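# Six arms lower a dolly-mounted crate down a ramp

## Task

Bring the crate down the ramp onto the floor in a controlled way: it must never roll off uncontrolled, never swing sideways across the ramp, and must stay on its dolly. At the end it must sit on the floor fully off the ramp.

## Robot and tools

Setup: six identical Kinova Gen3 arms named arm1 to arm6. Each has seven revolute joints, a Robotiq 2F-85 two-finger gripper and a wrist camera (arm1_cam_wrist ... arm6_cam_wrist). A fixed room camera, cam_high, sees the whole scene. Reach is about 1.0 m from the joint 1 axis.

Frames: one shared scene frame, origin on the floor, +z up, metres. Each base (base_link) faces along its own +x. Base positions: arm1 (-0.723, +0.643, +1.009), arm2 (+0.027, +0.672, +0.853), arm3 (+0.815, +0.707, +0.614) on the +y side; arm4 (+0.826, -0.703, +0.656), arm5 (+0.014, -0.664, +0.803), arm6 (-0.647, -0.682, +1.049) on the -y side. Quaternions wxyz: arm1 (+0.741, +0.008, +0.000, -0.671), arm2 (+0.673, +0.000, +0.000, -0.740), arm3 (+0.708, +0.003, +0.000, -0.706), arm4 (+0.702, -0.007, +0.001, +0.712), arm5 (+0.755, -0.001, -0.004, +0.656), arm6 (+0.684, +0.003, -0.006, +0.729). Roughly, arms 1-3 face -y and arms 4-6 face +y, toward each other across the middle. The hand point sits between the finger pads, about 2 cm back from the tips (0.5 cm when wide open); the hand z axis runs along the fingers, and the fingers open and close along hand y.

Tool move: the only way to command motion. Arguments are optional keys arm1 ... arm6 plus cameras. Each arm key holds {"joints": {...}}, a separate object per arm, keyed by joint name. Every value is an absolute target, not an offset. Names, units and ranges: joint1_rad, joint3_rad, joint5_rad, joint7_rad from -69.115 to 69.115 rad (continuous turning joints); joint2_rad -2.249 to 2.249; joint4_rad -2.579 to 2.579; joint6_rad -2.099 to 2.099; gripper_m 0 to 0.085 m, the gap between fingertips. Tolerance for done is ±0.01 rad, ±0.003 m for the gripper. Meaning: joint1 swings the arm about its vertical base axis, positive clockwise from above, 0 pointing along base +x; joint2 is the shoulder, 0 upright, positive leans forward; joint3 spins the upper arm; joint4 is the elbow, 0 straight, positive bends the same way as positive joint2 (joint3 at 0); joint5 spins the forearm; joint6 is the wrist, 0 straight, positive bends like positive joint4 (joint5 at 0); joint7 rolls the hand, positive counter-clockwise viewed from behind. Omitted joints or arms get no new target but may still be driving toward an older one. Unknown keys make the call invalid; out-of-range numbers get it refused. One action lasts at most 15 s. Joint target speed caps: 1.39 rad/s for joints 1-4, 1.22 rad/s for 5-7; acceleration caps 1 and 10 rad/s² respectively. Joints on one arm start and finish together, so the hand may sweep a wide curve; big moves may not be finished when the result returns.

cameras (in move and wait): list of camera names, or ["all"]/null/omitted for all, [] for none.

Tool wait: seconds from 0 to 10; commands nothing and returns state and images like an empty move.

Tool zoom_image: camera plus region [x0, y0, x1, y1] in pixels, origin top-left, at most 504x504; images are 672x504. Only cameras present in the latest images can be zoomed.

Tool finished_scene: scene = number of the current scene. Irreversible; the crate must already be settled and stay correct without help.

Reading results: per-arm joint_positions, Joint velocities (rad/s, joints only; "within noise" means effectively still), joint torques (N m, with per-arm offset, scale and noise; positive toward larger joint values), and Flange force along hand x y z (includes held weight, noisy, worst after sudden stops; "no reading" near singularities or at start). A "pictures" line gives image order; images may lag the state slightly. The "move" line lists commanded arms with done or their worst status. Arms in "as last shown" were not commanded this call and show "not commanded". joint_status words: off_target (rested short, may keep pushing), time_out (target dropped, holds in place), not_followed (a collision check blocked the arm; it may retry until new targets or a clear path; gripper commands still run), limit_stop_at_motor_heat (resend the target). on_its_own reports uncommanded behaviour. A refused call, or one hit by a stop, cancels the later move/wait/finished_scene calls in the same reply.

Hazards: the arms do not stop on contact and can push hard; a joint pressed into something may report done short of target. Any hard press between two robots ends the scene as failed, including one gripper closing on another's fingers; the separation check can be late and ignores finger-to-finger contact. Torque limits: 104.5 N m for joints 1-4, 51.3 N m for 5-7, load included; exceeding one, or straying over 5 degrees from plan, freezes that arm 10 s and skips its remaining commands. Holding loads, stretching out or pushing against unreachable poses heats motors; MOTOR HOT appears at 60 °C and at 75 °C the arm sags for 30-60 s. Grip firmness comes from opening wide and closing to well under the object's width. Avoid drops, releasing moving parts, slams, big grip forces on resting objects, and swinging heavy loads fast. The sim keeps running while you think, holding the last commands, so be concise and move smoothly.

Each tool is called after "Request:" as a command line: name --argument value for each argument, lists and objects as JSON in quotes; but a table of rows of numbers goes row by row, as --pt "numbers of a row", without its own name.

## Session

Request:
move

Scene clock: 0.00 s.
Joint torques (N m): no reading
Flange force (N): no reading
Joint velocities: within noise
arm1.joint_positions: joint1_rad=-0.354 joint2_rad=-0.432 joint3_rad=-0.074 joint4_rad=+1.544 joint5_rad=-0.052 joint6_rad=+1.956 joint7_rad=+1.768 gripper_m=+0.085
arm1.joint_status: not commanded
arm1.hand: x=-0.6683 y=+0.5249 z=+1.5047 quat_wxyz=(-0.037, -0.403, -0.914, +0.007) (m; scene frame)
arm2.joint_positions: joint1_rad=+0.089 joint2_rad=-0.456 joint3_rad=-0.049 joint4_rad=+1.507 joint5_rad=+0.013 joint6_rad=+1.981 joint7_rad=+1.787 gripper_m=+0.085
arm2.joint_status: not commanded
arm2.hand: x=-0.0135 y=+0.5556 z=+1.3622 quat_wxyz=(-0.017, -0.680, -0.731, +0.054) (m; scene frame)
arm3.joint_positions: joint1_rad=+0.428 joint2_rad=-0.420 joint3_rad=-0.114 joint4_rad=+1.539 joint5_rad=-0.034 joint6_rad=+1.984 joint7_rad=+1.341 gripper_m=+0.085
arm3.joint_status: not commanded
arm3.hand: x=+0.7695 y=+0.5907 z=+1.1089 quat_wxyz=(-0.006, -0.869, -0.495, +0.016) (m; scene frame)
arm4.joint_positions: joint1_rad=-0.423 joint2_rad=-0.413 joint3_rad=-0.036 joint4_rad=+1.450 joint5_rad=-0.024 joint6_rad=+1.972 joint7_rad=+1.392 gripper_m=+0.085
arm4.joint_status: not commanded
arm4.hand: x=+0.7699 y=-0.5637 z=+1.1754 quat_wxyz=(-0.024, +0.804, -0.591, -0.054) (m; scene frame)
arm5.joint_positions: joint1_rad=+0.195 joint2_rad=-0.443 joint3_rad=-0.118 joint4_rad=+1.573 joint5_rad=-0.027 joint6_rad=+2.023 joint7_rad=+1.548 gripper_m=+0.085
arm5.joint_status: not commanded
arm5.hand: x=+0.0397 y=-0.5707 z=+1.2910 quat_wxyz=(-0.007, +0.618, -0.786, +0.015) (m; scene frame)
arm6.joint_positions: joint1_rad=-0.240 joint2_rad=-0.443 joint3_rad=-0.075 joint4_rad=+1.465 joint5_rad=-0.034 joint6_rad=+1.929 joint7_rad=+1.425 gripper_m=+0.085
arm6.joint_status: not commanded
arm6.hand: x=-0.6955 y=-0.5494 z=+1.5735 quat_wxyz=(-0.054, +0.784, -0.613, -0.084) (m; scene frame)
pictures: arm1_cam_wrist, arm2_cam_wrist, arm3_cam_wrist, arm4_cam_wrist, arm5_cam_wrist, arm6_cam_wrist, cam_high

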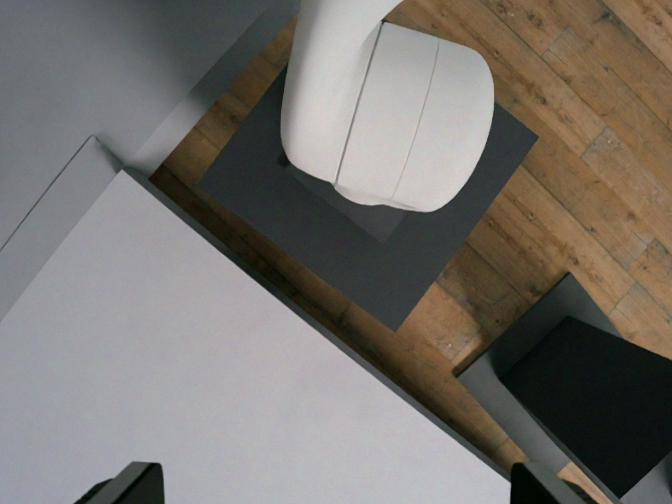

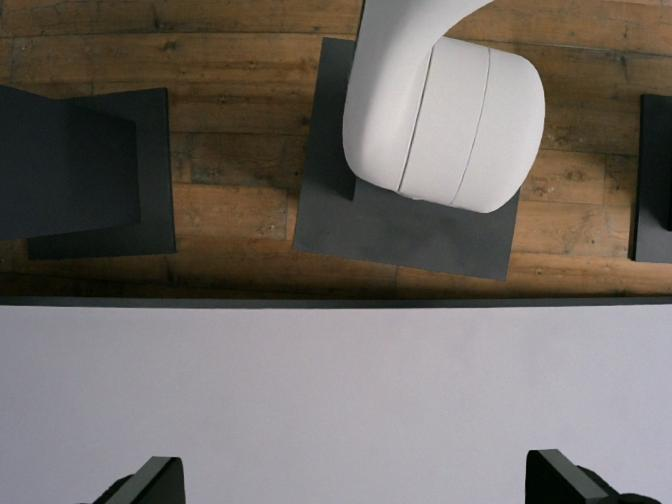

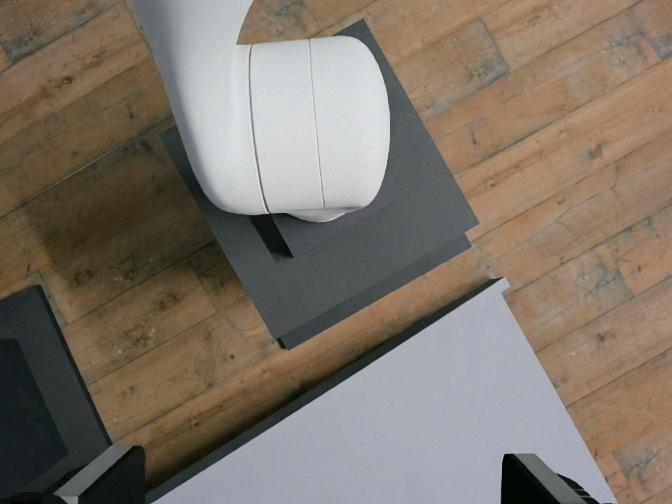

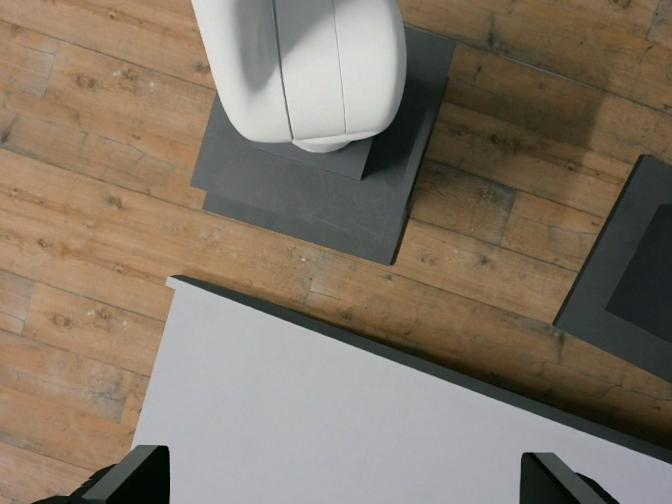

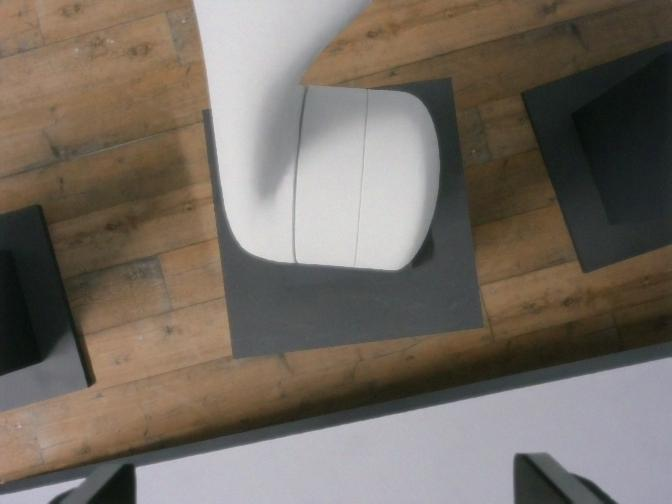

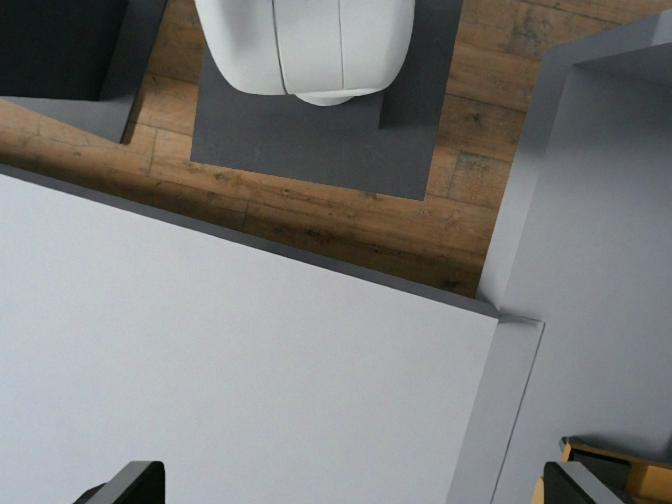

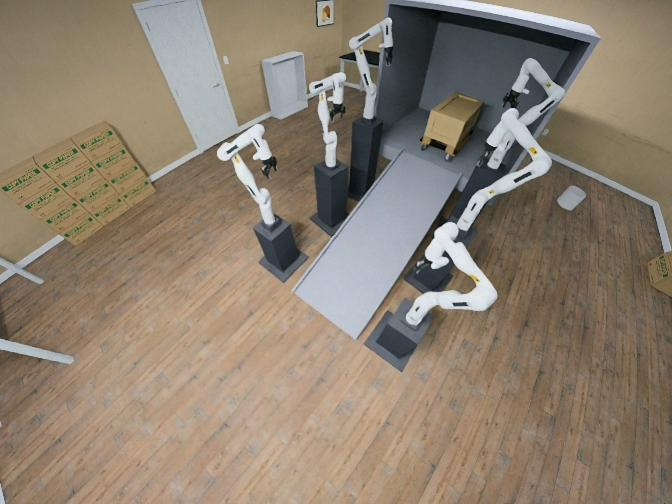

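Request:
zoom_image --camera "cam_high" --region '[380, 60, 520, 200]'

Request:
zoom_image --camera "cam_high" --region '[220, 80, 560, 380]'

Request:
zoom_image --camera "arm6_cam_wrist" --region '[420, 250, 672, 504]'

Scaled by 3.600 from the camera's 672x504 image, which has a finer 960x720 frame.

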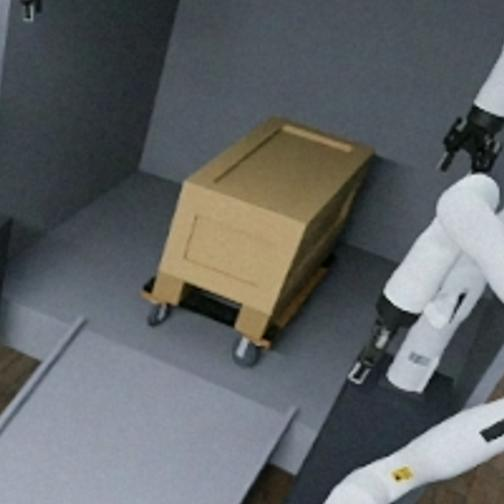

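Scaled by 1.482 from the camera's 672x504 image, which has a finer 960x720 frame.

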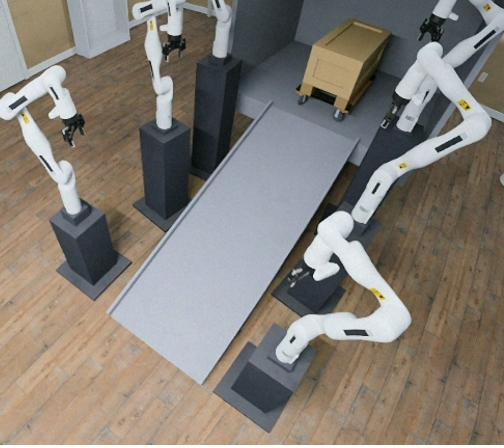

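Scaled by 1.984.

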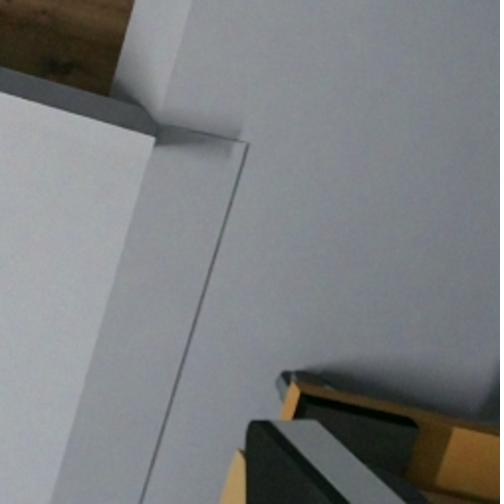

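Request:
move --arm1 '{"joints":{"joint1_rad":0.92,"joint3_rad":0,"joint5_rad":0,"joint6_rad":1.25,"joint7_rad":-1.571}}' --arm6 '{"joints":{"joint1_rad":-0.78,"joint3_rad":0,"joint5_rad":0,"joint6_rad":1.25,"joint7_rad":-1.571}}' --cameras '["arm1_cam_wrist","arm6_cam_wrist"]'

Scene clock: 12.23 s.
Joint torques (N m): arm1=[-1.1 -2.78 -0.55 -13.01 0.01 -2.14 -0.05] | arm2=[0.7 -0.5 0.59 -7.84 0.35 -0.37 0.66] | arm3=[-0.29 -0.29 -1.05 -8.24 0.23 -0.22 0.3] | arm4=[0.37 1.03 1.07 -9.1 -0.23 -0.43 -0.09] | arm5=[0.61 0.58 -1.12 -8.63 0.37 0.2 -0.12] | arm6=[1.14 -0.85 1.27 -9.29 -0.18 -2.55 0.03]
Flange force (N): arm1=[-7.2 0.2 6.3] | arm2=[-4.1 3.0 -2.9] | arm3=[-0.7 -2.7 -1.0] | arm4=[4.7 2.3 5.4] | arm5=[0.4 -5.0 2.7] | arm6=[2.4 -3.7 -2.6]
move: arm1 done; arm6 done
Joint velocities: within noise
arm1.joint_positions: joint1_rad=+0.920 joint2_rad=-0.432 joint3_rad=+0.000 joint4_rad=+1.544 joint5_rad=+0.000 joint6_rad=+1.250 joint7_rad=-1.571 gripper_m=+0.085
arm1.joint_status: all done
arm1.hand: x=-0.9842 y=+0.4336 z=+1.5892 quat_wxyz=(-0.347, -0.340, +0.863, -0.136) (m; scene frame)
arm2, arm3, arm4, arm5: as last shown
arm6.joint_positions: joint1_rad=-0.780 joint2_rad=-0.443 joint3_rad=+0.000 joint4_rad=+1.465 joint5_rad=+0.000 joint6_rad=+1.250 joint7_rad=-1.571 gripper_m=+0.085
arm6.joint_status: all done
arm6.hand: x=-0.8765 y=-0.4546 z=+1.6789 quat_wxyz=(+0.394, -0.320, -0.848, -0.156) (m; scene frame)
pictures: arm1_cam_wrist, arm6_cam_wrist

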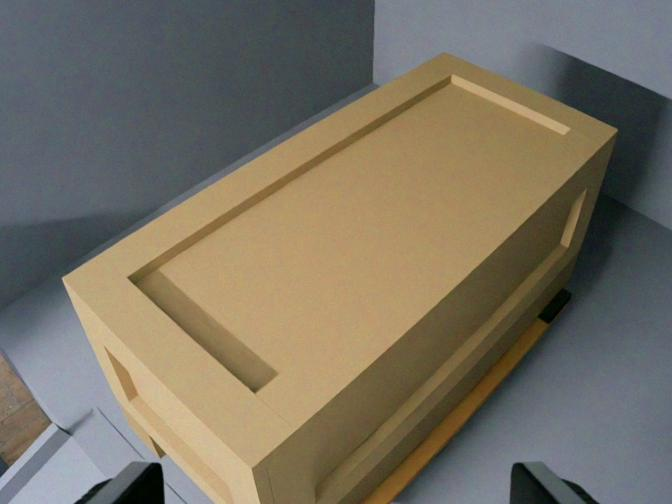

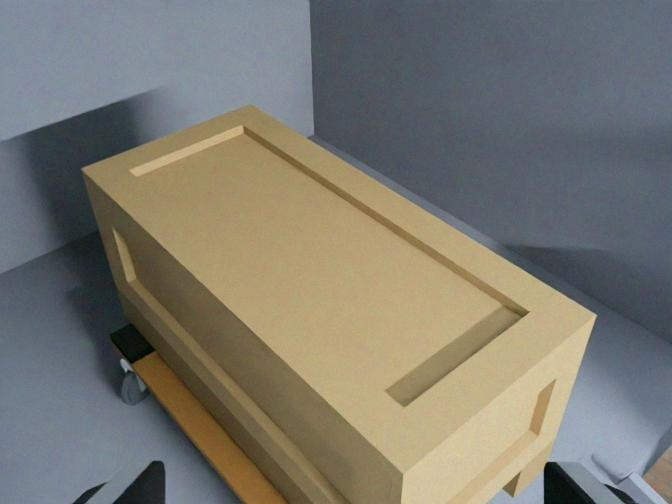

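Request:
move --arm1 '{"joints":{"joint1_rad":0.617,"joint2_rad":0.739,"joint4_rad":0.896,"joint6_rad":1.507,"joint7_rad":2.089}}' --arm6 '{"joints":{"joint1_rad":-0.547,"joint2_rad":0.835,"joint4_rad":0.898,"joint6_rad":1.109,"joint7_rad":0.960}}' --cameras '["arm1_cam_wrist","arm6_cam_wrist","cam_high"]'

Scene clock: 34.77 s.
Joint torques (N m): arm1=[-1.18 -22.98 -0.06 -11.65 -0.03 0.03 -0.07] | arm2=[0.78 -0.5 0.64 -7.85 0.35 -0.37 0.57] | arm3=[-0.31 -0.37 -1.12 -8.21 0.22 -0.22 0.32] | arm4=[0.33 1.04 1.11 -9.07 -0.22 -0.41 -0.07] | arm5=[0.58 0.59 -1.13 -8.62 0.32 0.2 -0.11] | arm6=[1.4 -25.24 1.79 -9.08 -0.22 -1.07 0.04]
Flange force (N): arm1=[14.0 6.5 7.2] | arm2=[-4.0 2.9 -2.9] | arm3=[-1.0 -2.9 -1.2] | arm4=[4.7 2.5 5.3] | arm5=[0.4 -5.1 2.6] | arm6=[-4.4 4.9 -0.3]
move: arm1 done; arm6 done
Joint velocities: within noise
arm1.joint_positions: joint1_rad=+0.617 joint2_rad=+0.739 joint3_rad=+0.000 joint4_rad=+0.896 joint5_rad=+0.000 joint6_rad=+1.507 joint7_rad=+2.089 gripper_m=+0.085
arm1.joint_status: all done
arm1.hand: x=-1.0432 y=+0.1338 z=+1.2645 quat_wxyz=(+0.000, -0.707, -0.707, -0.008) (m; scene frame)
arm2, arm3, arm4, arm5: as last shown
arm3.hand: x=+0.7696 y=+0.5907 z=+1.1089 quat_wxyz=(-0.006, -0.869, -0.495, +0.016) (m; scene frame)
arm6.joint_positions: joint1_rad=-0.547 joint2_rad=+0.835 joint3_rad=+0.000 joint4_rad=+0.898 joint5_rad=+0.000 joint6_rad=+1.109 joint7_rad=+0.960 gripper_m=+0.085
arm6.joint_status: all done
arm6.hand: x=-1.0373 y=-0.0855 z=+1.2738 quat_wxyz=(-0.032, +0.699, -0.698, -0.150) (m; scene frame)
pictures: arm1_cam_wrist, arm6_cam_wrist, cam_high

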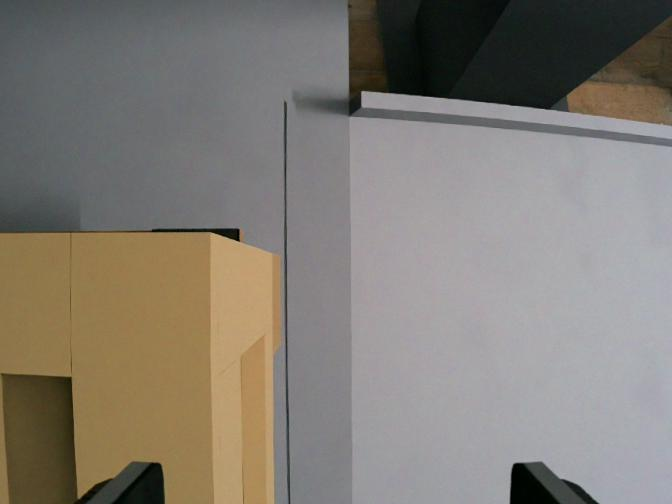

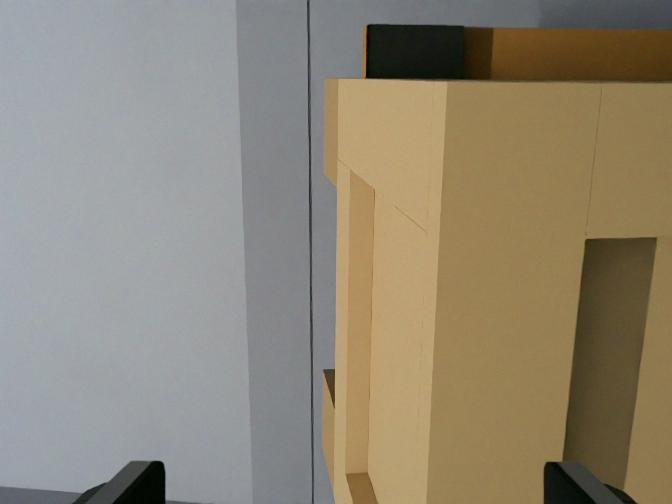

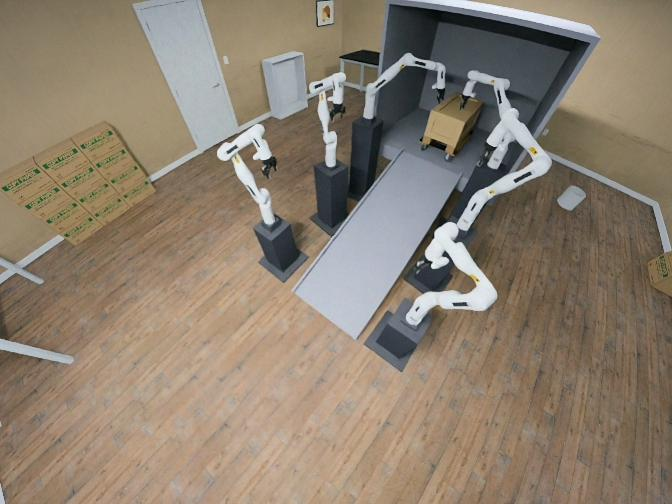

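Request:
move --arm1 '{"joints":{"joint1_rad":0.820,"joint2_rad":0.859,"joint4_rad":1.0216,"joint5_rad":-0.2315,"joint6_rad":1.0407,"joint7_rad":2.387}}' --arm6 '{"joints":{"joint1_rad":-0.779,"joint2_rad":1.133,"joint4_rad":0.640,"joint5_rad":0.3756,"joint6_rad":1.088,"joint7_rad":0.599}}' --cameras '["arm1_cam_wrist","arm6_cam_wrist"]'

Scene clock: 45.43 s.
Joint torques (N m): arm1=[-1.16 -24.8 -0.46 -11.91 -0.51 -0.61 -0.04] | arm2=[0.89 -0.54 0.64 -7.81 0.31 -0.43 0.57] | arm3=[-0.32 -0.33 -1.12 -8.18 0.22 -0.21 0.34] | arm4=[0.39 1.03 1.1 -9.07 -0.22 -0.42 -0.08] | arm5=[0.54 0.54 -1.14 -8.6 0.31 0.22 -0.08] | arm6=[1.53 -28.66 2.65 -9.01 0.75 -0.93 0.03]
Flange force (N): arm1=[12.7 8.9 0.0] | arm2=[-4.1 2.8 -3.2] | arm3=[-0.9 -2.8 -1.2] | arm4=[4.7 2.5 5.2] | arm5=[0.3 -5.0 2.5] | arm6=[-5.3 7.8 0.9]
move: arm1 done; arm6 done
Joint velocities: within noise
arm1.joint_positions: joint1_rad=+0.820 joint2_rad=+0.859 joint3_rad=+0.000 joint4_rad=+1.022 joint5_rad=-0.232 joint6_rad=+1.041 joint7_rad=+2.387 gripper_m=+0.085
arm1.joint_status: all done
arm1.hand: x=-1.1515 y=+0.1001 z=+1.1652 quat_wxyz=(-0.107, -0.700, -0.699, +0.099) (m; scene frame)
arm2, arm3, arm4, arm5: as last shown
arm3.joint_positions: joint1_rad=+0.428 joint2_rad=-0.420 joint3_rad=-0.114 joint4_rad=+1.539 joint5_rad=-0.034 joint6_rad=+1.985 joint7_rad=+1.341 gripper_m=+0.085
arm6.joint_positions: joint1_rad=-0.779 joint2_rad=+1.133 joint3_rad=+0.000 joint4_rad=+0.640 joint5_rad=+0.376 joint6_rad=+1.088 joint7_rad=+0.599 gripper_m=+0.085
arm6.joint_status: all done
arm6.hand: x=-1.1456 y=-0.0710 z=+1.1744 quat_wxyz=(-0.163, +0.689, -0.688, -0.161) (m; scene frame)
pictures: arm1_cam_wrist, arm6_cam_wrist

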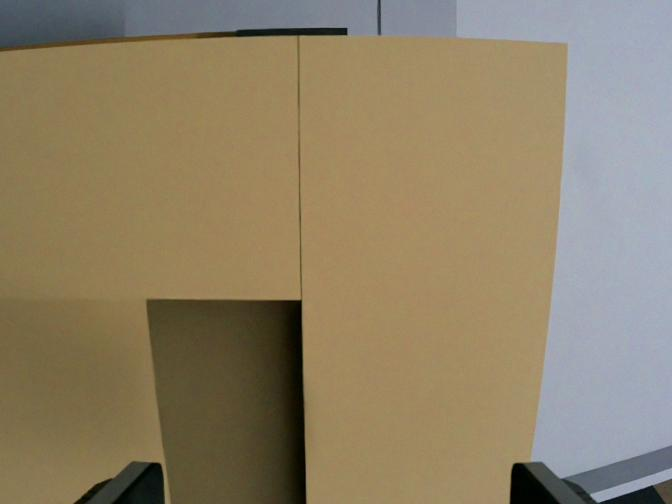

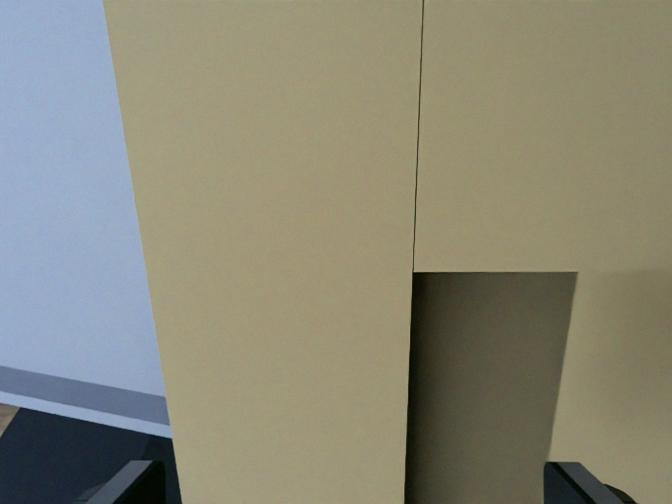

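Request:
move --arm1 '{"joints":{"joint1_rad":0.7938,"joint2_rad":0.8236,"joint4_rad":1.0943,"joint5_rad":-0.2304,"joint6_rad":0.9988,"joint7_rad":2.3687}}' --arm6 '{"joints":{"joint1_rad":-0.7681,"joint2_rad":1.0893,"joint4_rad":0.7534,"joint5_rad":0.3873,"joint6_rad":1.0194,"joint7_rad":0.5807}}' --cameras '["arm1_cam_wrist","arm6_cam_wrist"]'

Scene clock: 57.43 s.
Joint torques (N m): arm1=[-1.16 -24.25 -0.47 -11.84 -0.55 -0.61 -0.07] | arm2=[0.76 -0.5 0.57 -7.84 0.32 -0.43 0.63] | arm3=[-0.32 -0.38 -1.11 -8.2 0.25 -0.21 0.32] | arm4=[0.33 0.98 1.09 -9.05 -0.24 -0.42 -0.08] | arm5=[0.57 0.54 -1.3 -8.67 0.38 0.26 -0.17] | arm6=[1.42 -28.12 2.65 -8.88 0.71 -0.89 0.02]
Flange force (N): arm1=[12.4 8.0 0.0] | arm2=[-4.0 2.8 -3.0] | arm3=[-1.0 -2.8 -1.2] | arm4=[4.6 2.4 5.1] | arm5=[0.4 -5.7 3.0] | arm6=[-4.5 6.6 0.8]
move: arm1 done; arm6 done
Joint velocities: within noise
arm1.joint_positions: joint1_rad=+0.794 joint2_rad=+0.824 joint3_rad=+0.000 joint4_rad=+1.094 joint5_rad=-0.230 joint6_rad=+0.999 joint7_rad=+2.369 gripper_m=+0.085
arm1.joint_status: all done
arm1.hand: x=-1.1309 y=+0.0996 z=+1.1655 quat_wxyz=(-0.107, -0.700, -0.699, +0.099) (m; scene frame)
arm2, arm3, arm4, arm5: as last shown
arm6.joint_positions: joint1_rad=-0.768 joint2_rad=+1.089 joint3_rad=+0.000 joint4_rad=+0.753 joint5_rad=+0.387 joint6_rad=+1.019 joint7_rad=+0.581 gripper_m=+0.085
arm6.joint_status: all done
arm6.hand: x=-1.1305 y=-0.0745 z=+1.1696 quat_wxyz=(-0.163, +0.689, -0.688, -0.161) (m; scene frame)
pictures: arm1_cam_wrist, arm6_cam_wrist

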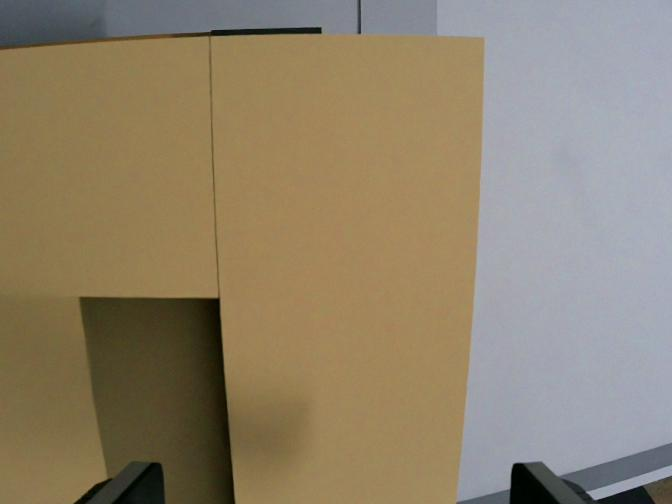

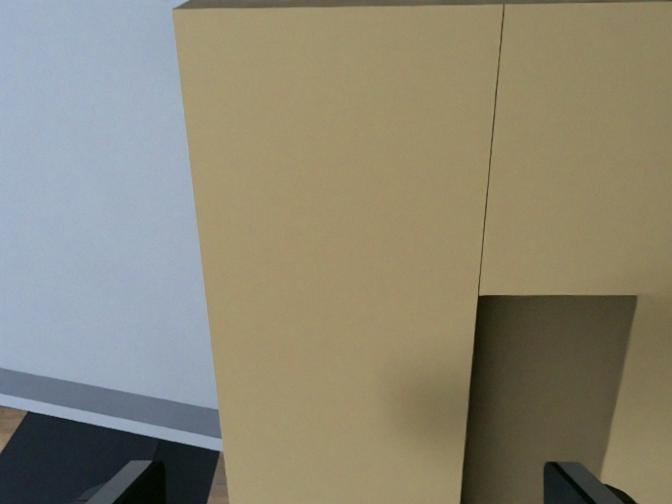

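Request:
move --arm1 '{"joints":{"joint1_rad":0.7938,"joint2_rad":0.8554,"joint4_rad":1.1381,"joint5_rad":-0.2427,"joint6_rad":0.9254,"joint7_rad":2.3901}}' --arm6 '{"joints":{"joint1_rad":-0.7681,"joint2_rad":1.1275,"joint4_rad":0.7902,"joint5_rad":0.4066,"joint6_rad":0.9502,"joint7_rad":0.5464}}' --cameras '["arm1_cam_wrist","arm6_cam_wrist"]'

Scene clock: 59.30 s.
Joint torques (N m): arm1=[-1.19 -24.39 -0.41 -11.56 -0.47 -0.58 -0.05] | arm2=[0.81 -0.56 0.57 -7.84 0.34 -0.44 0.65] | arm3=[-0.31 -0.34 -1.1 -8.23 0.23 -0.19 0.3] | arm4=[0.39 1.04 1.11 -9.06 -0.22 -0.42 -0.08] | arm5=[0.62 0.54 -1.24 -8.58 0.41 0.3 -0.1] | arm6=[1.49 -28.31 2.66 -8.66 0.71 -0.86 0.04]
Flange force (N): arm1=[12.0 7.8 -0.7] | arm2=[-4.1 2.8 -3.2] | arm3=[-0.9 -2.8 -1.0] | arm4=[4.7 2.5 5.2] | arm5=[0.2 -5.2 2.7] | arm6=[-4.2 6.7 1.2]
move: arm1 done; arm6 done
Joint velocities: within noise
arm1.joint_positions: joint1_rad=+0.794 joint2_rad=+0.855 joint3_rad=+0.000 joint4_rad=+1.138 joint5_rad=-0.243 joint6_rad=+0.925 joint7_rad=+2.390 gripper_m=+0.085
arm1.joint_status: all done
arm1.hand: x=-1.1305 y=+0.1000 z=+1.1335 quat_wxyz=(-0.107, -0.700, -0.699, +0.099) (m; scene frame)
arm2, arm3, arm4, arm5: as last shown
arm6.joint_positions: joint1_rad=-0.768 joint2_rad=+1.127 joint3_rad=+0.000 joint4_rad=+0.790 joint5_rad=+0.407 joint6_rad=+0.950 joint7_rad=+0.546 gripper_m=+0.085
arm6.joint_status: all done
arm6.hand: x=-1.1304 y=-0.0740 z=+1.1328 quat_wxyz=(-0.164, +0.689, -0.688, -0.161) (m; scene frame)
pictures: arm1_cam_wrist, arm6_cam_wrist

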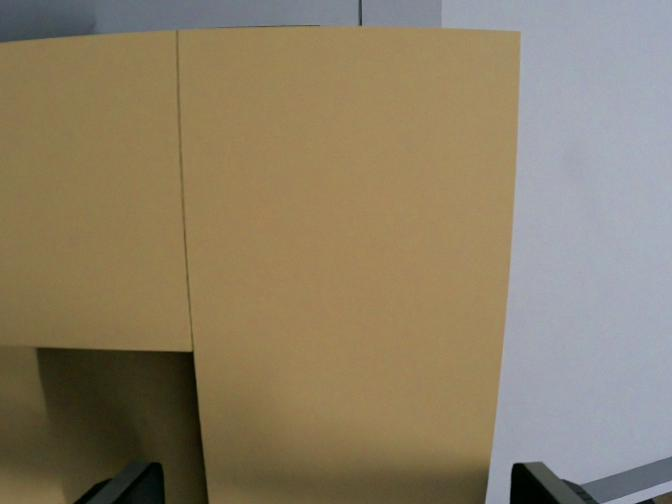

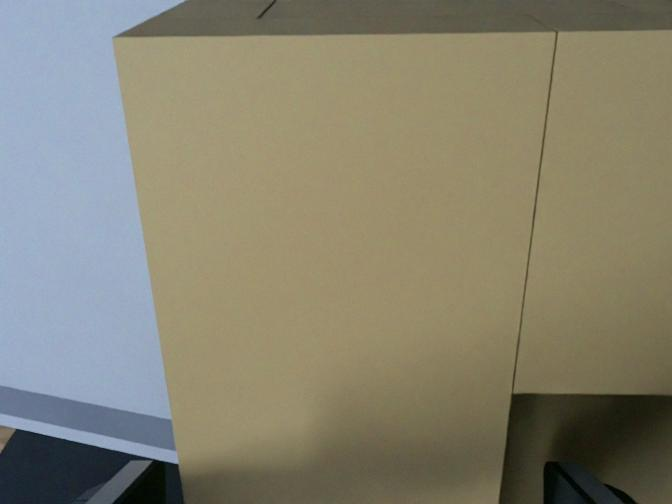

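Request:
move --arm1 '{"joints":{"joint2_rad":0.8654,"joint4_rad":1.1518,"joint5_rad":-0.2465,"joint6_rad":0.9024,"joint7_rad":2.3968,"gripper_m":0.072}}' --arm6 '{"joints":{"joint2_rad":1.1378,"joint4_rad":0.8002,"joint5_rad":0.4118,"joint6_rad":0.9315,"joint7_rad":0.5371,"gripper_m":0.072}}' --cameras '["arm1_cam_wrist","arm6_cam_wrist"]'

Scene clock: 61.43 s.
Joint torques (N m): arm1=[-5.19 7.25 -3.27 4.95 -0.95 2.6 -0.63] | arm2=[0.74 -0.52 0.54 -7.79 0.26 -0.4 0.62] | arm3=[-0.28 -0.39 -1.08 -8.23 0.18 -0.2 0.3] | arm4=[0.35 1.01 1.11 -9.06 -0.2 -0.41 -0.1] | arm5=[0.65 0.47 -1.08 -8.69 0.39 0.23 -0.12] | arm6=[-0.14 38.05 -4.09 19.3 -3.85 1.03 1.88]
Flange force (N): arm1=[2.2 3.3 -47.2] | arm2=[-4.0 2.6 -3.2] | arm3=[-1.0 -2.9 -1.1] | arm4=[4.6 2.5 5.2] | arm5=[0.2 -4.9 2.9] | arm6=[-28.3 -8.7 -87.4]
move: arm1 done; arm6 done
Joint velocities: within noise
arm1.joint_positions: joint1_rad=+0.794 joint2_rad=+0.865 joint3_rad=+0.000 joint4_rad=+1.152 joint5_rad=-0.246 joint6_rad=+0.902 joint7_rad=+2.397 gripper_m=+0.072
arm1.joint_status: all done
arm1.hand: x=-1.1302 y=+0.1005 z=+1.1235 quat_wxyz=(-0.107, -0.700, -0.699, +0.099) (m; scene frame)
arm2, arm3, arm4, arm5: as last shown
arm6.joint_positions: joint1_rad=-0.768 joint2_rad=+1.137 joint3_rad=+0.000 joint4_rad=+0.800 joint5_rad=+0.412 joint6_rad=+0.932 joint7_rad=+0.537 gripper_m=+0.072
arm6.joint_status: all done
arm6.hand: x=-1.1302 y=-0.0742 z=+1.1232 quat_wxyz=(-0.163, +0.689, -0.688, -0.161) (m; scene frame)
pictures: arm1_cam_wrist, arm6_cam_wrist

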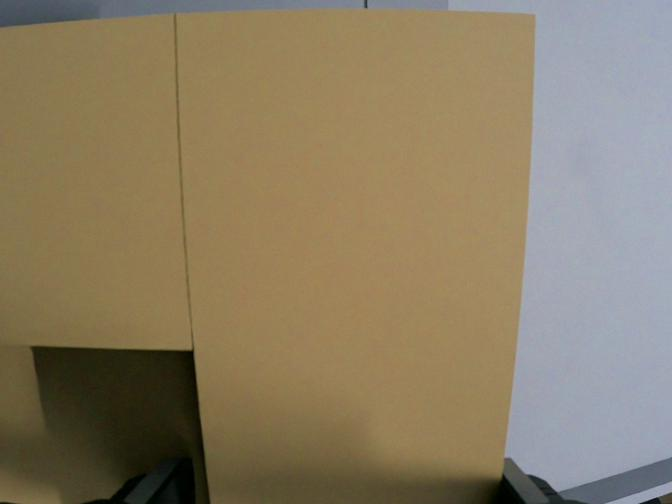

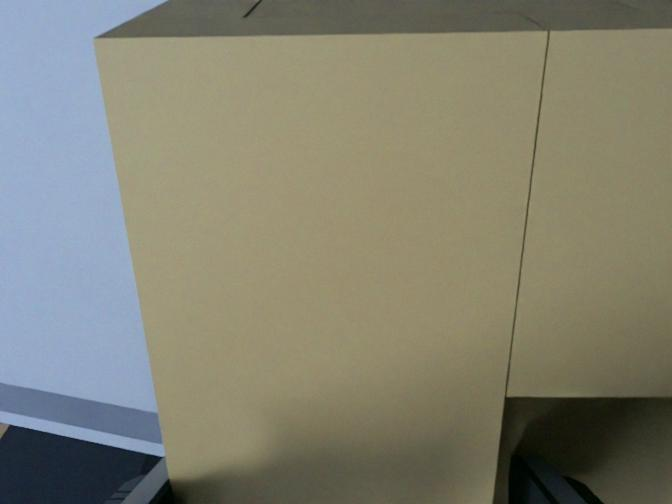

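Request:
move --arm1 '{"joints":{"joint2_rad":0.8584,"joint4_rad":1.1422,"joint5_rad":-0.2438,"joint6_rad":0.9185,"joint7_rad":2.3921}}' --arm6 '{"joints":{"joint2_rad":1.1306,"joint4_rad":0.7932,"joint5_rad":0.4082,"joint6_rad":0.9446,"joint7_rad":0.5436}}' --cameras '["arm1_cam_wrist","arm6_cam_wrist"]'

Scene clock: 63.10 s.
Joint torques (N m): arm1=[-1.08 -24.36 -0.44 -11.42 -0.46 -0.57 -0.08] | arm2=[0.74 -0.55 0.57 -7.86 0.34 -0.4 0.63] | arm3=[-0.26 -0.36 -1.09 -8.23 0.23 -0.23 0.3] | arm4=[0.38 1.02 1.08 -9.05 -0.21 -0.39 -0.07] | arm5=[0.55 0.55 -1.12 -8.55 0.29 0.21 -0.16] | arm6=[1.56 -7.68 1.08 2.74 -0.84 2.35 0.64]
Flange force (N): arm1=[11.5 7.6 -0.8] | arm2=[-4.1 2.9 -2.9] | arm3=[-0.9 -2.8 -1.1] | arm4=[4.6 2.4 5.3] | arm5=[0.3 -5.2 2.3] | arm6=[-16.7 8.2 -20.9]
move: arm1 done; arm6 done
Joint velocities: within noise
arm1.joint_positions: joint1_rad=+0.794 joint2_rad=+0.858 joint3_rad=+0.000 joint4_rad=+1.142 joint5_rad=-0.244 joint6_rad=+0.919 joint7_rad=+2.392 gripper_m=+0.072
arm1.joint_status: all done
arm1.hand: x=-1.1304 y=+0.1001 z=+1.1304 quat_wxyz=(-0.107, -0.700, -0.699, +0.099) (m; scene frame)
arm2, arm3, arm4, arm5: as last shown
arm6.joint_positions: joint1_rad=-0.768 joint2_rad=+1.131 joint3_rad=+0.000 joint4_rad=+0.793 joint5_rad=+0.408 joint6_rad=+0.945 joint7_rad=+0.544 gripper_m=+0.072
arm6.joint_status: all done
arm6.hand: x=-1.1303 y=-0.0742 z=+1.1295 quat_wxyz=(-0.163, +0.689, -0.688, -0.160) (m; scene frame)
pictures: arm1_cam_wrist, arm6_cam_wrist

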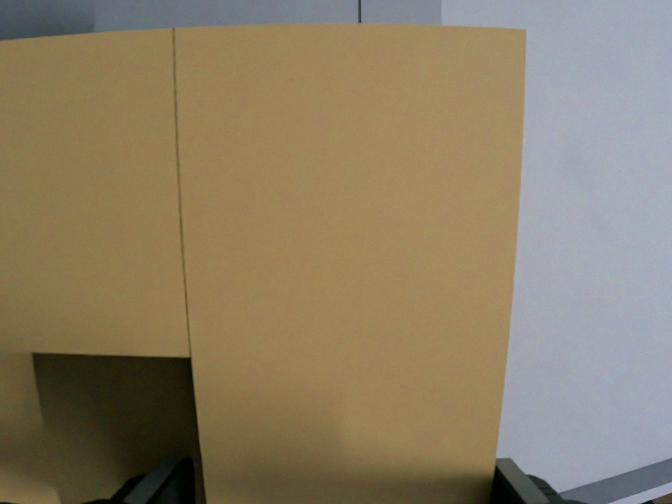

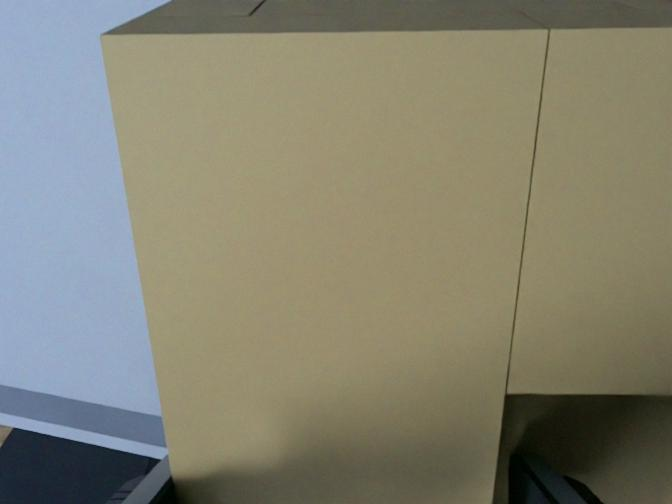

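Request:
move --arm6 '{"joints":{"joint2_rad":1.1255,"joint4_rad":0.7882,"joint5_rad":0.4056,"joint6_rad":0.9539,"joint7_rad":0.5482}}' --cameras '[]'

Request:
move --arm1 '{"joints":{"joint1_rad":0.7221,"joint2_rad":0.7906,"joint4_rad":1.2841,"joint5_rad":-0.2389,"joint6_rad":0.8316,"joint7_rad":2.3336}}' --arm6 '{"joints":{"joint1_rad":-0.7112,"joint2_rad":1.0379,"joint4_rad":0.9897,"joint5_rad":0.4319,"joint6_rad":0.8293,"joint7_rad":0.5468}}' --cameras '["arm1_cam_wrist","arm6_cam_wrist","cam_high"]'

Scene clock: 66.43 s.
Joint torques (N m): arm1=[-1.11 -24.36 -0.45 -11.52 -0.47 -0.61 -0.02] | arm2=[0.77 -0.51 0.51 -7.82 0.31 -0.38 0.62] | arm3=[-0.3 -0.4 -1.11 -8.24 0.21 -0.2 0.29] | arm4=[0.36 1.01 1.09 -9.06 -0.21 -0.4 -0.07] | arm5=[0.5 0.63 -1.24 -8.6 0.4 0.18 -0.1] | arm6=[1.48 -28.09 2.68 -8.64 0.69 -0.86 0.04]
Flange force (N): arm1=[11.8 7.9 -0.9] | arm2=[-4.0 2.6 -3.0] | arm3=[-1.0 -2.9 -1.0] | arm4=[4.6 2.5 5.3] | arm5=[0.6 -5.2 2.5] | arm6=[-4.1 6.4 0.8]
move: arm6 done
Joint velocities: within noise
arm1: as last shown
arm1.hand: x=-1.1304 y=+0.1001 z=+1.1305 quat_wxyz=(-0.107, -0.700, -0.699, +0.099) (m; scene frame)
arm2.joint_positions: joint1_rad=+0.089 joint2_rad=-0.456 joint3_rad=-0.049 joint4_rad=+1.507 joint5_rad=+0.013 joint6_rad=+1.981 joint7_rad=+1.787 gripper_m=+0.085
arm2.joint_status: not commanded
arm2.hand: x=-0.0135 y=+0.5556 z=+1.3622 quat_wxyz=(-0.017, -0.680, -0.731, +0.054) (m; scene frame)
arm3.joint_positions: joint1_rad=+0.428 joint2_rad=-0.420 joint3_rad=-0.114 joint4_rad=+1.539 joint5_rad=-0.034 joint6_rad=+1.985 joint7_rad=+1.341 gripper_m=+0.085
arm3.joint_status: not commanded
arm3.hand: x=+0.7696 y=+0.5907 z=+1.1089 quat_wxyz=(-0.006, -0.869, -0.495, +0.016) (m; scene frame)
arm4.joint_positions: joint1_rad=-0.423 joint2_rad=-0.413 joint3_rad=-0.036 joint4_rad=+1.450 joint5_rad=-0.024 joint6_rad=+1.972 joint7_rad=+1.392 gripper_m=+0.085
arm4.joint_status: not commanded
arm4.hand: x=+0.7699 y=-0.5637 z=+1.1754 quat_wxyz=(-0.024, +0.804, -0.591, -0.054) (m; scene frame)
arm5.joint_positions: joint1_rad=+0.195 joint2_rad=-0.443 joint3_rad=-0.118 joint4_rad=+1.573 joint5_rad=-0.027 joint6_rad=+2.023 joint7_rad=+1.548 gripper_m=+0.085
arm5.joint_status: not commanded
arm5.hand: x=+0.0397 y=-0.5707 z=+1.2910 quat_wxyz=(-0.007, +0.618, -0.786, +0.015) (m; scene frame)
arm6.joint_positions: joint1_rad=-0.768 joint2_rad=+1.126 joint3_rad=+0.000 joint4_rad=+0.788 joint5_rad=+0.406 joint6_rad=+0.954 joint7_rad=+0.548 gripper_m=+0.072
arm6.joint_status: all done
arm6.hand: x=-1.1304 y=-0.0740 z=+1.1347 quat_wxyz=(-0.164, +0.689, -0.688, -0.161) (m; scene frame)
pictures: none
No camera images: "cameras" was empty.

Scene clock: 67.63 s.
Joint torques (N m): arm1=[-1.15 -23.29 -0.4 -11.26 -0.41 -0.65 -0.06] | arm2=[0.76 -0.46 0.56 -7.82 0.33 -0.4 0.6] | arm3=[-0.3 -0.35 -1.08 -8.23 0.23 -0.22 0.31] | arm4=[0.38 0.99 1.07 -9.03 -0.21 -0.41 -0.11] | arm5=[0.56 0.47 -1.28 -8.6 0.34 0.25 -0.16] | arm6=[1.61 -26.9 2.73 -8.13 0.66 -0.77 0.05]
Flange force (N): arm1=[11.2 5.9 -0.7] | arm2=[-3.9 2.7 -3.0] | arm3=[-0.9 -2.8 -1.1] | arm4=[4.5 2.3 5.1] | arm5=[0.2 -5.7 2.5] | arm6=[-3.9 6.0 0.8]
move: arm1 done; arm6 done
Joint velocities: within noise
arm1.joint_positions: joint1_rad=+0.722 joint2_rad=+0.791 joint3_rad=+0.000 joint4_rad=+1.284 joint5_rad=-0.239 joint6_rad=+0.832 joint7_rad=+2.334 gripper_m=+0.072
arm1.joint_status: all done
arm1.hand: x=-1.0798 y=+0.0966 z=+1.1311 quat_wxyz=(-0.107, -0.700, -0.699, +0.099) (m; scene frame)
arm2, arm3, arm4, arm5: as last shown
arm6.joint_positions: joint1_rad=-0.711 joint2_rad=+1.038 joint3_rad=+0.000 joint4_rad=+0.990 joint5_rad=+0.432 joint6_rad=+0.829 joint7_rad=+0.547 gripper_m=+0.072
arm6.joint_status: all done
arm6.hand: x=-1.0800 y=-0.0687 z=+1.1350 quat_wxyz=(-0.166, +0.688, -0.688, -0.161) (m; scene frame)
pictures: arm1_cam_wrist, arm6_cam_wrist, cam_high

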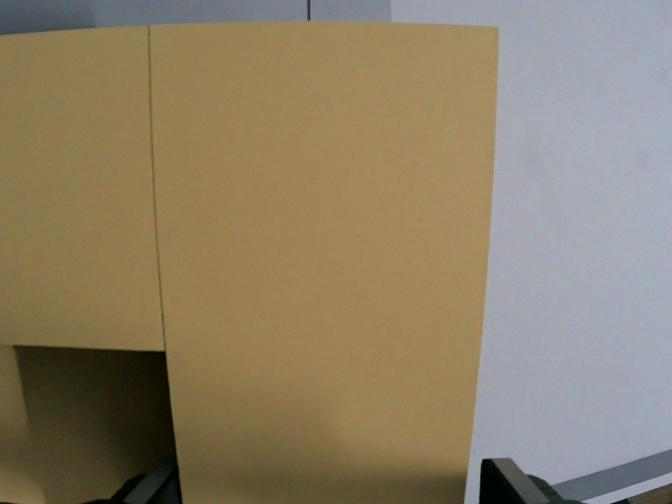

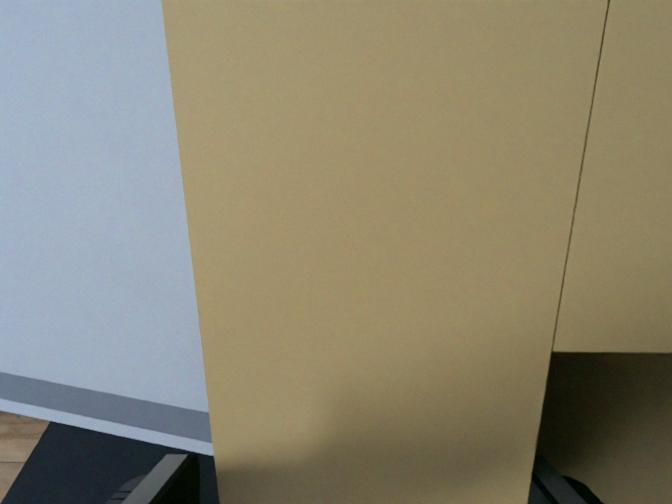

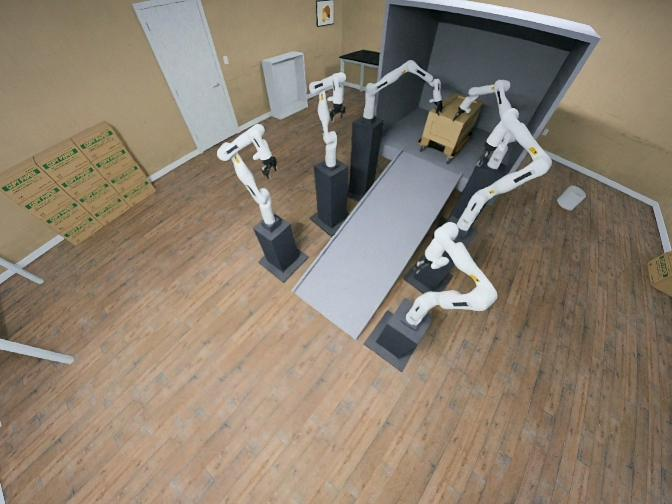

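Request:
move --arm1 '{"joints":{"joint1_rad":0.6503,"joint2_rad":0.7227,"joint4_rad":1.4259,"joint5_rad":-0.2340,"joint6_rad":0.7447,"joint7_rad":2.2750}}' --arm6 '{"joints":{"joint1_rad":-0.6543,"joint2_rad":0.9502,"joint4_rad":1.1912,"joint5_rad":0.4581,"joint6_rad":0.7047,"joint7_rad":0.5453}}' --cameras '["arm1_cam_wrist","arm6_cam_wrist","cam_high"]'

Request:
zoom_image --camera "cam_high" --region '[380, 80, 520, 200]'

Scene clock: 69.53 s.
Joint torques (N m): arm1=[-1.23 -22.02 -0.46 -10.94 -0.4 -0.69 -0.06] | arm2=[0.84 -0.6 0.56 -7.81 0.35 -0.39 0.61] | arm3=[-0.32 -0.39 -1.11 -8.24 0.21 -0.2 0.3] | arm4=[0.38 1.03 1.1 -9.04 -0.23 -0.43 -0.09] | arm5=[0.52 0.59 -1.24 -8.63 0.38 0.23 -0.2] | arm6=[1.4 -25.54 2.52 -7.84 0.5 -0.85 0.06]
Flange force (N): arm1=[10.8 4.3 -0.6] | arm2=[-4.2 2.7 -3.2] | arm3=[-1.0 -2.9 -1.0] | arm4=[4.6 2.4 5.1] | arm5=[0.5 -5.6 2.8] | arm6=[-3.3 4.8 0.6]
move: arm1 done; arm6 done
Joint velocities: within noise
arm1.joint_positions: joint1_rad=+0.650 joint2_rad=+0.723 joint3_rad=+0.000 joint4_rad=+1.426 joint5_rad=-0.234 joint6_rad=+0.745 joint7_rad=+2.275 gripper_m=+0.072
arm1.joint_status: all done
arm1.hand: x=-1.0294 y=+0.0999 z=+1.1315 quat_wxyz=(-0.107, -0.700, -0.699, +0.100) (m; scene frame)
arm2, arm3, arm4, arm5: as last shown
arm6.joint_positions: joint1_rad=-0.654 joint2_rad=+0.950 joint3_rad=+0.000 joint4_rad=+1.191 joint5_rad=+0.458 joint6_rad=+0.705 joint7_rad=+0.545 gripper_m=+0.072
arm6.joint_status: all done
arm6.hand: x=-1.0282 y=-0.0741 z=+1.1344 quat_wxyz=(-0.164, +0.689, -0.688, -0.161) (m; scene frame)
pictures: arm1_cam_wrist, arm6_cam_wrist, cam_high

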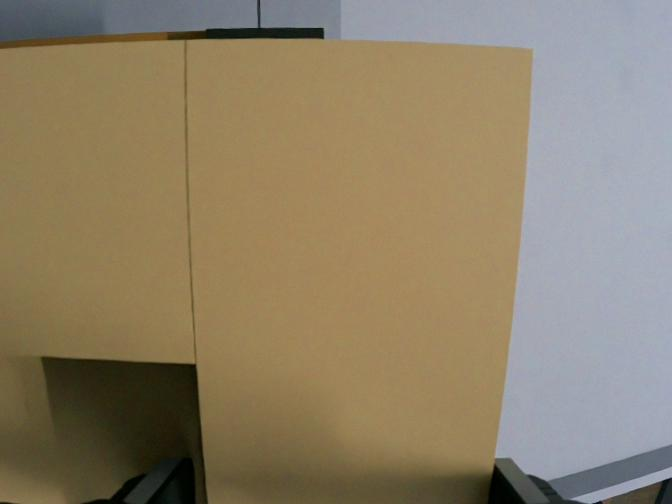

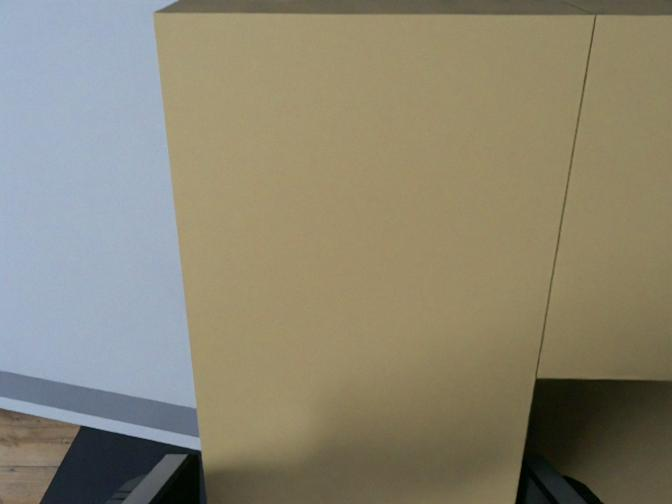

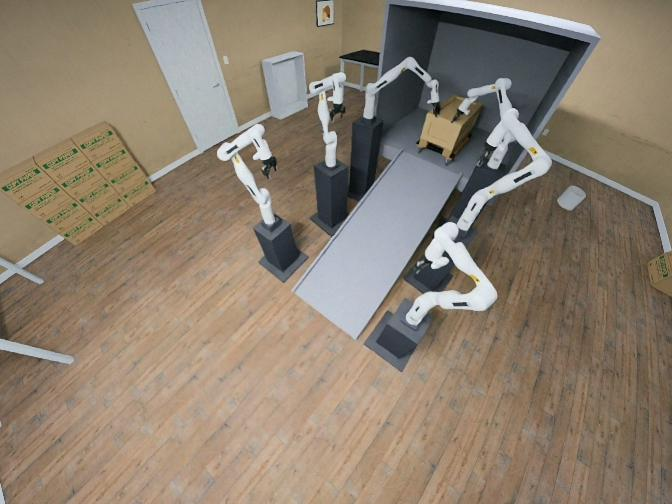

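Scaled by 3.600 from the camera's 672x504 image, which has a finer 960x720 frame.

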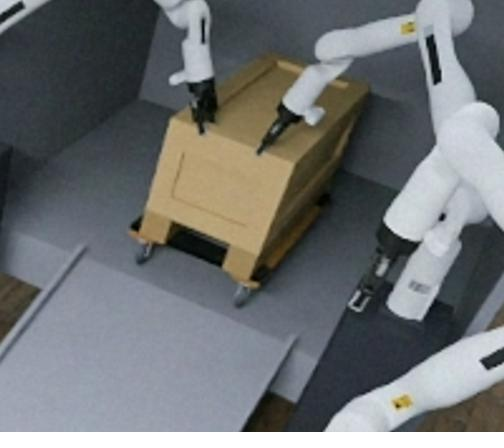

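Request:
move --arm1 '{"joints":{"joint1_rad":0.5638,"joint2_rad":0.6752,"joint4_rad":1.5222,"joint5_rad":-0.2130,"joint6_rad":0.6822,"joint7_rad":2.1824}}' --arm6 '{"joints":{"joint1_rad":-0.5856,"joint2_rad":0.8932,"joint4_rad":1.3227,"joint5_rad":0.4789,"joint6_rad":0.6135,"joint7_rad":0.5705}}' --cameras '["arm1_cam_wrist","arm6_cam_wrist","cam_high"]'

Request:
zoom_image --camera "cam_high" --region '[390, 80, 490, 180]'

Scene clock: 74.30 s.
Joint torques (N m): arm1=[-0.98 -20.45 -0.33 -10.37 -0.28 -0.65 -0.05] | arm2=[0.76 -0.48 0.54 -7.81 0.32 -0.43 0.59] | arm3=[-0.33 -0.34 -1.16 -8.23 0.21 -0.19 0.28] | arm4=[0.4 1 1.07 -9.05 -0.21 -0.41 -0.09] | arm5=[0.57 0.55 -1.21 -8.59 0.37 0.19 -0.12] | arm6=[5.92 -22.05 6.13 -3.38 1.05 2.21 0.22]
Flange force (N): arm1=[10.1 3.5 -1.4] | arm2=[-3.9 2.6 -3.2] | arm3=[-0.9 -3.1 -1.0] | arm4=[4.6 2.3 5.2] | arm5=[0.4 -5.3 2.5] | arm6=[-6.1 13.3 0.9]
move: arm1 done; arm6 done
Joint velocities: arm1=[within noise] | arm2=[within noise] | arm3=[within noise] | arm4=[within noise] | arm5=[within noise] | arm6=[0.002 0 0.002 0 0.002 0.005 0]
arm1.joint_positions: joint1_rad=+0.564 joint2_rad=+0.675 joint3_rad=+0.000 joint4_rad=+1.522 joint5_rad=-0.213 joint6_rad=+0.682 joint7_rad=+2.182 gripper_m=+0.072
arm1.joint_status: all done
arm1.hand: x=-0.9790 y=+0.0972 z=+1.1321 quat_wxyz=(-0.107, -0.700, -0.699, +0.099) (m; scene frame)
arm2, arm3, arm4, arm5: as last shown
arm6.joint_positions: joint1_rad=-0.586 joint2_rad=+0.893 joint3_rad=+0.000 joint4_rad=+1.323 joint5_rad=+0.479 joint6_rad=+0.613 joint7_rad=+0.571 gripper_m=+0.072
arm6.joint_status: all done
arm6.hand: x=-0.9775 y=-0.0709 z=+1.1347 quat_wxyz=(-0.165, +0.689, -0.688, -0.160) (m; scene frame)
pictures: arm1_cam_wrist, arm6_cam_wrist, cam_high

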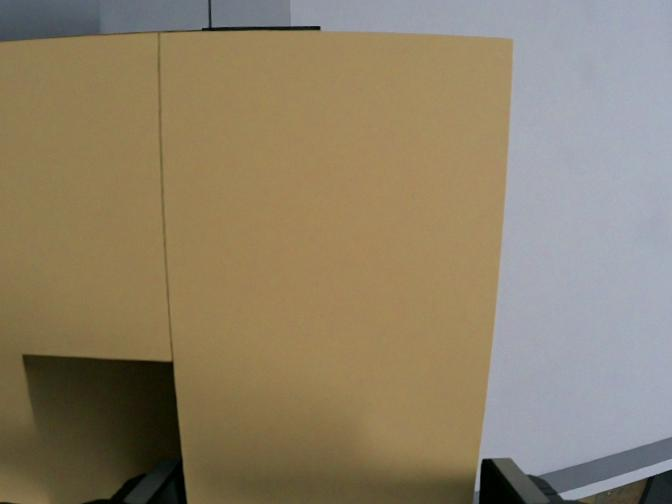

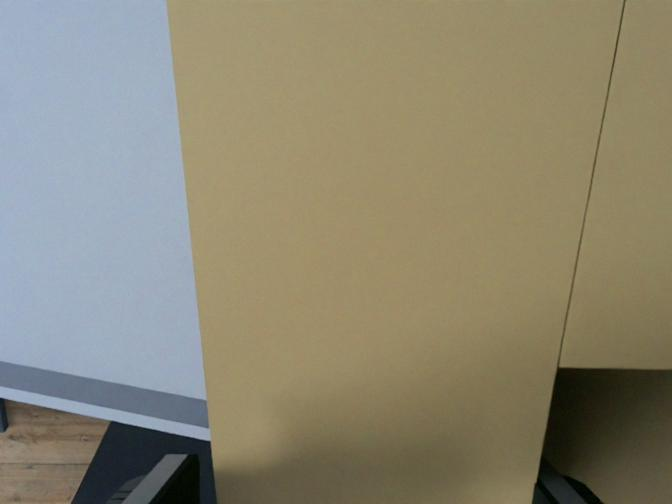

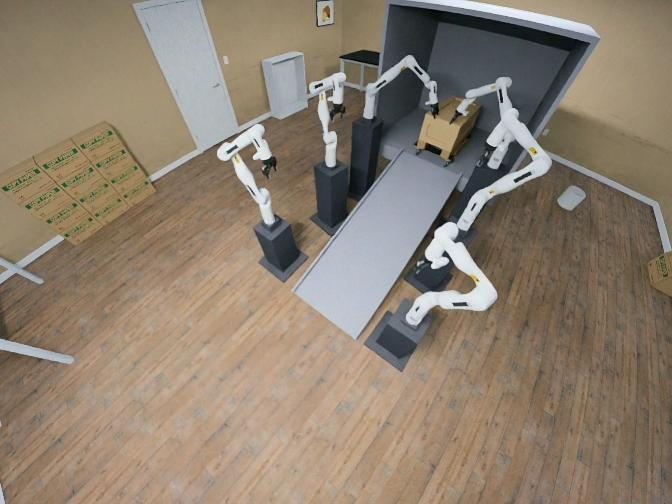

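Scaled by 5.040 from the camera's 672x504 image, which has a finer 960x720 frame.

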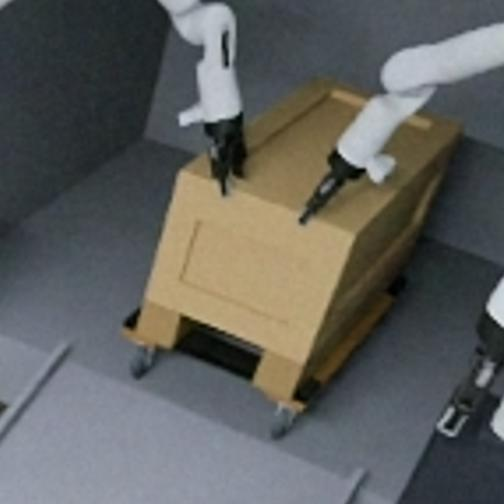

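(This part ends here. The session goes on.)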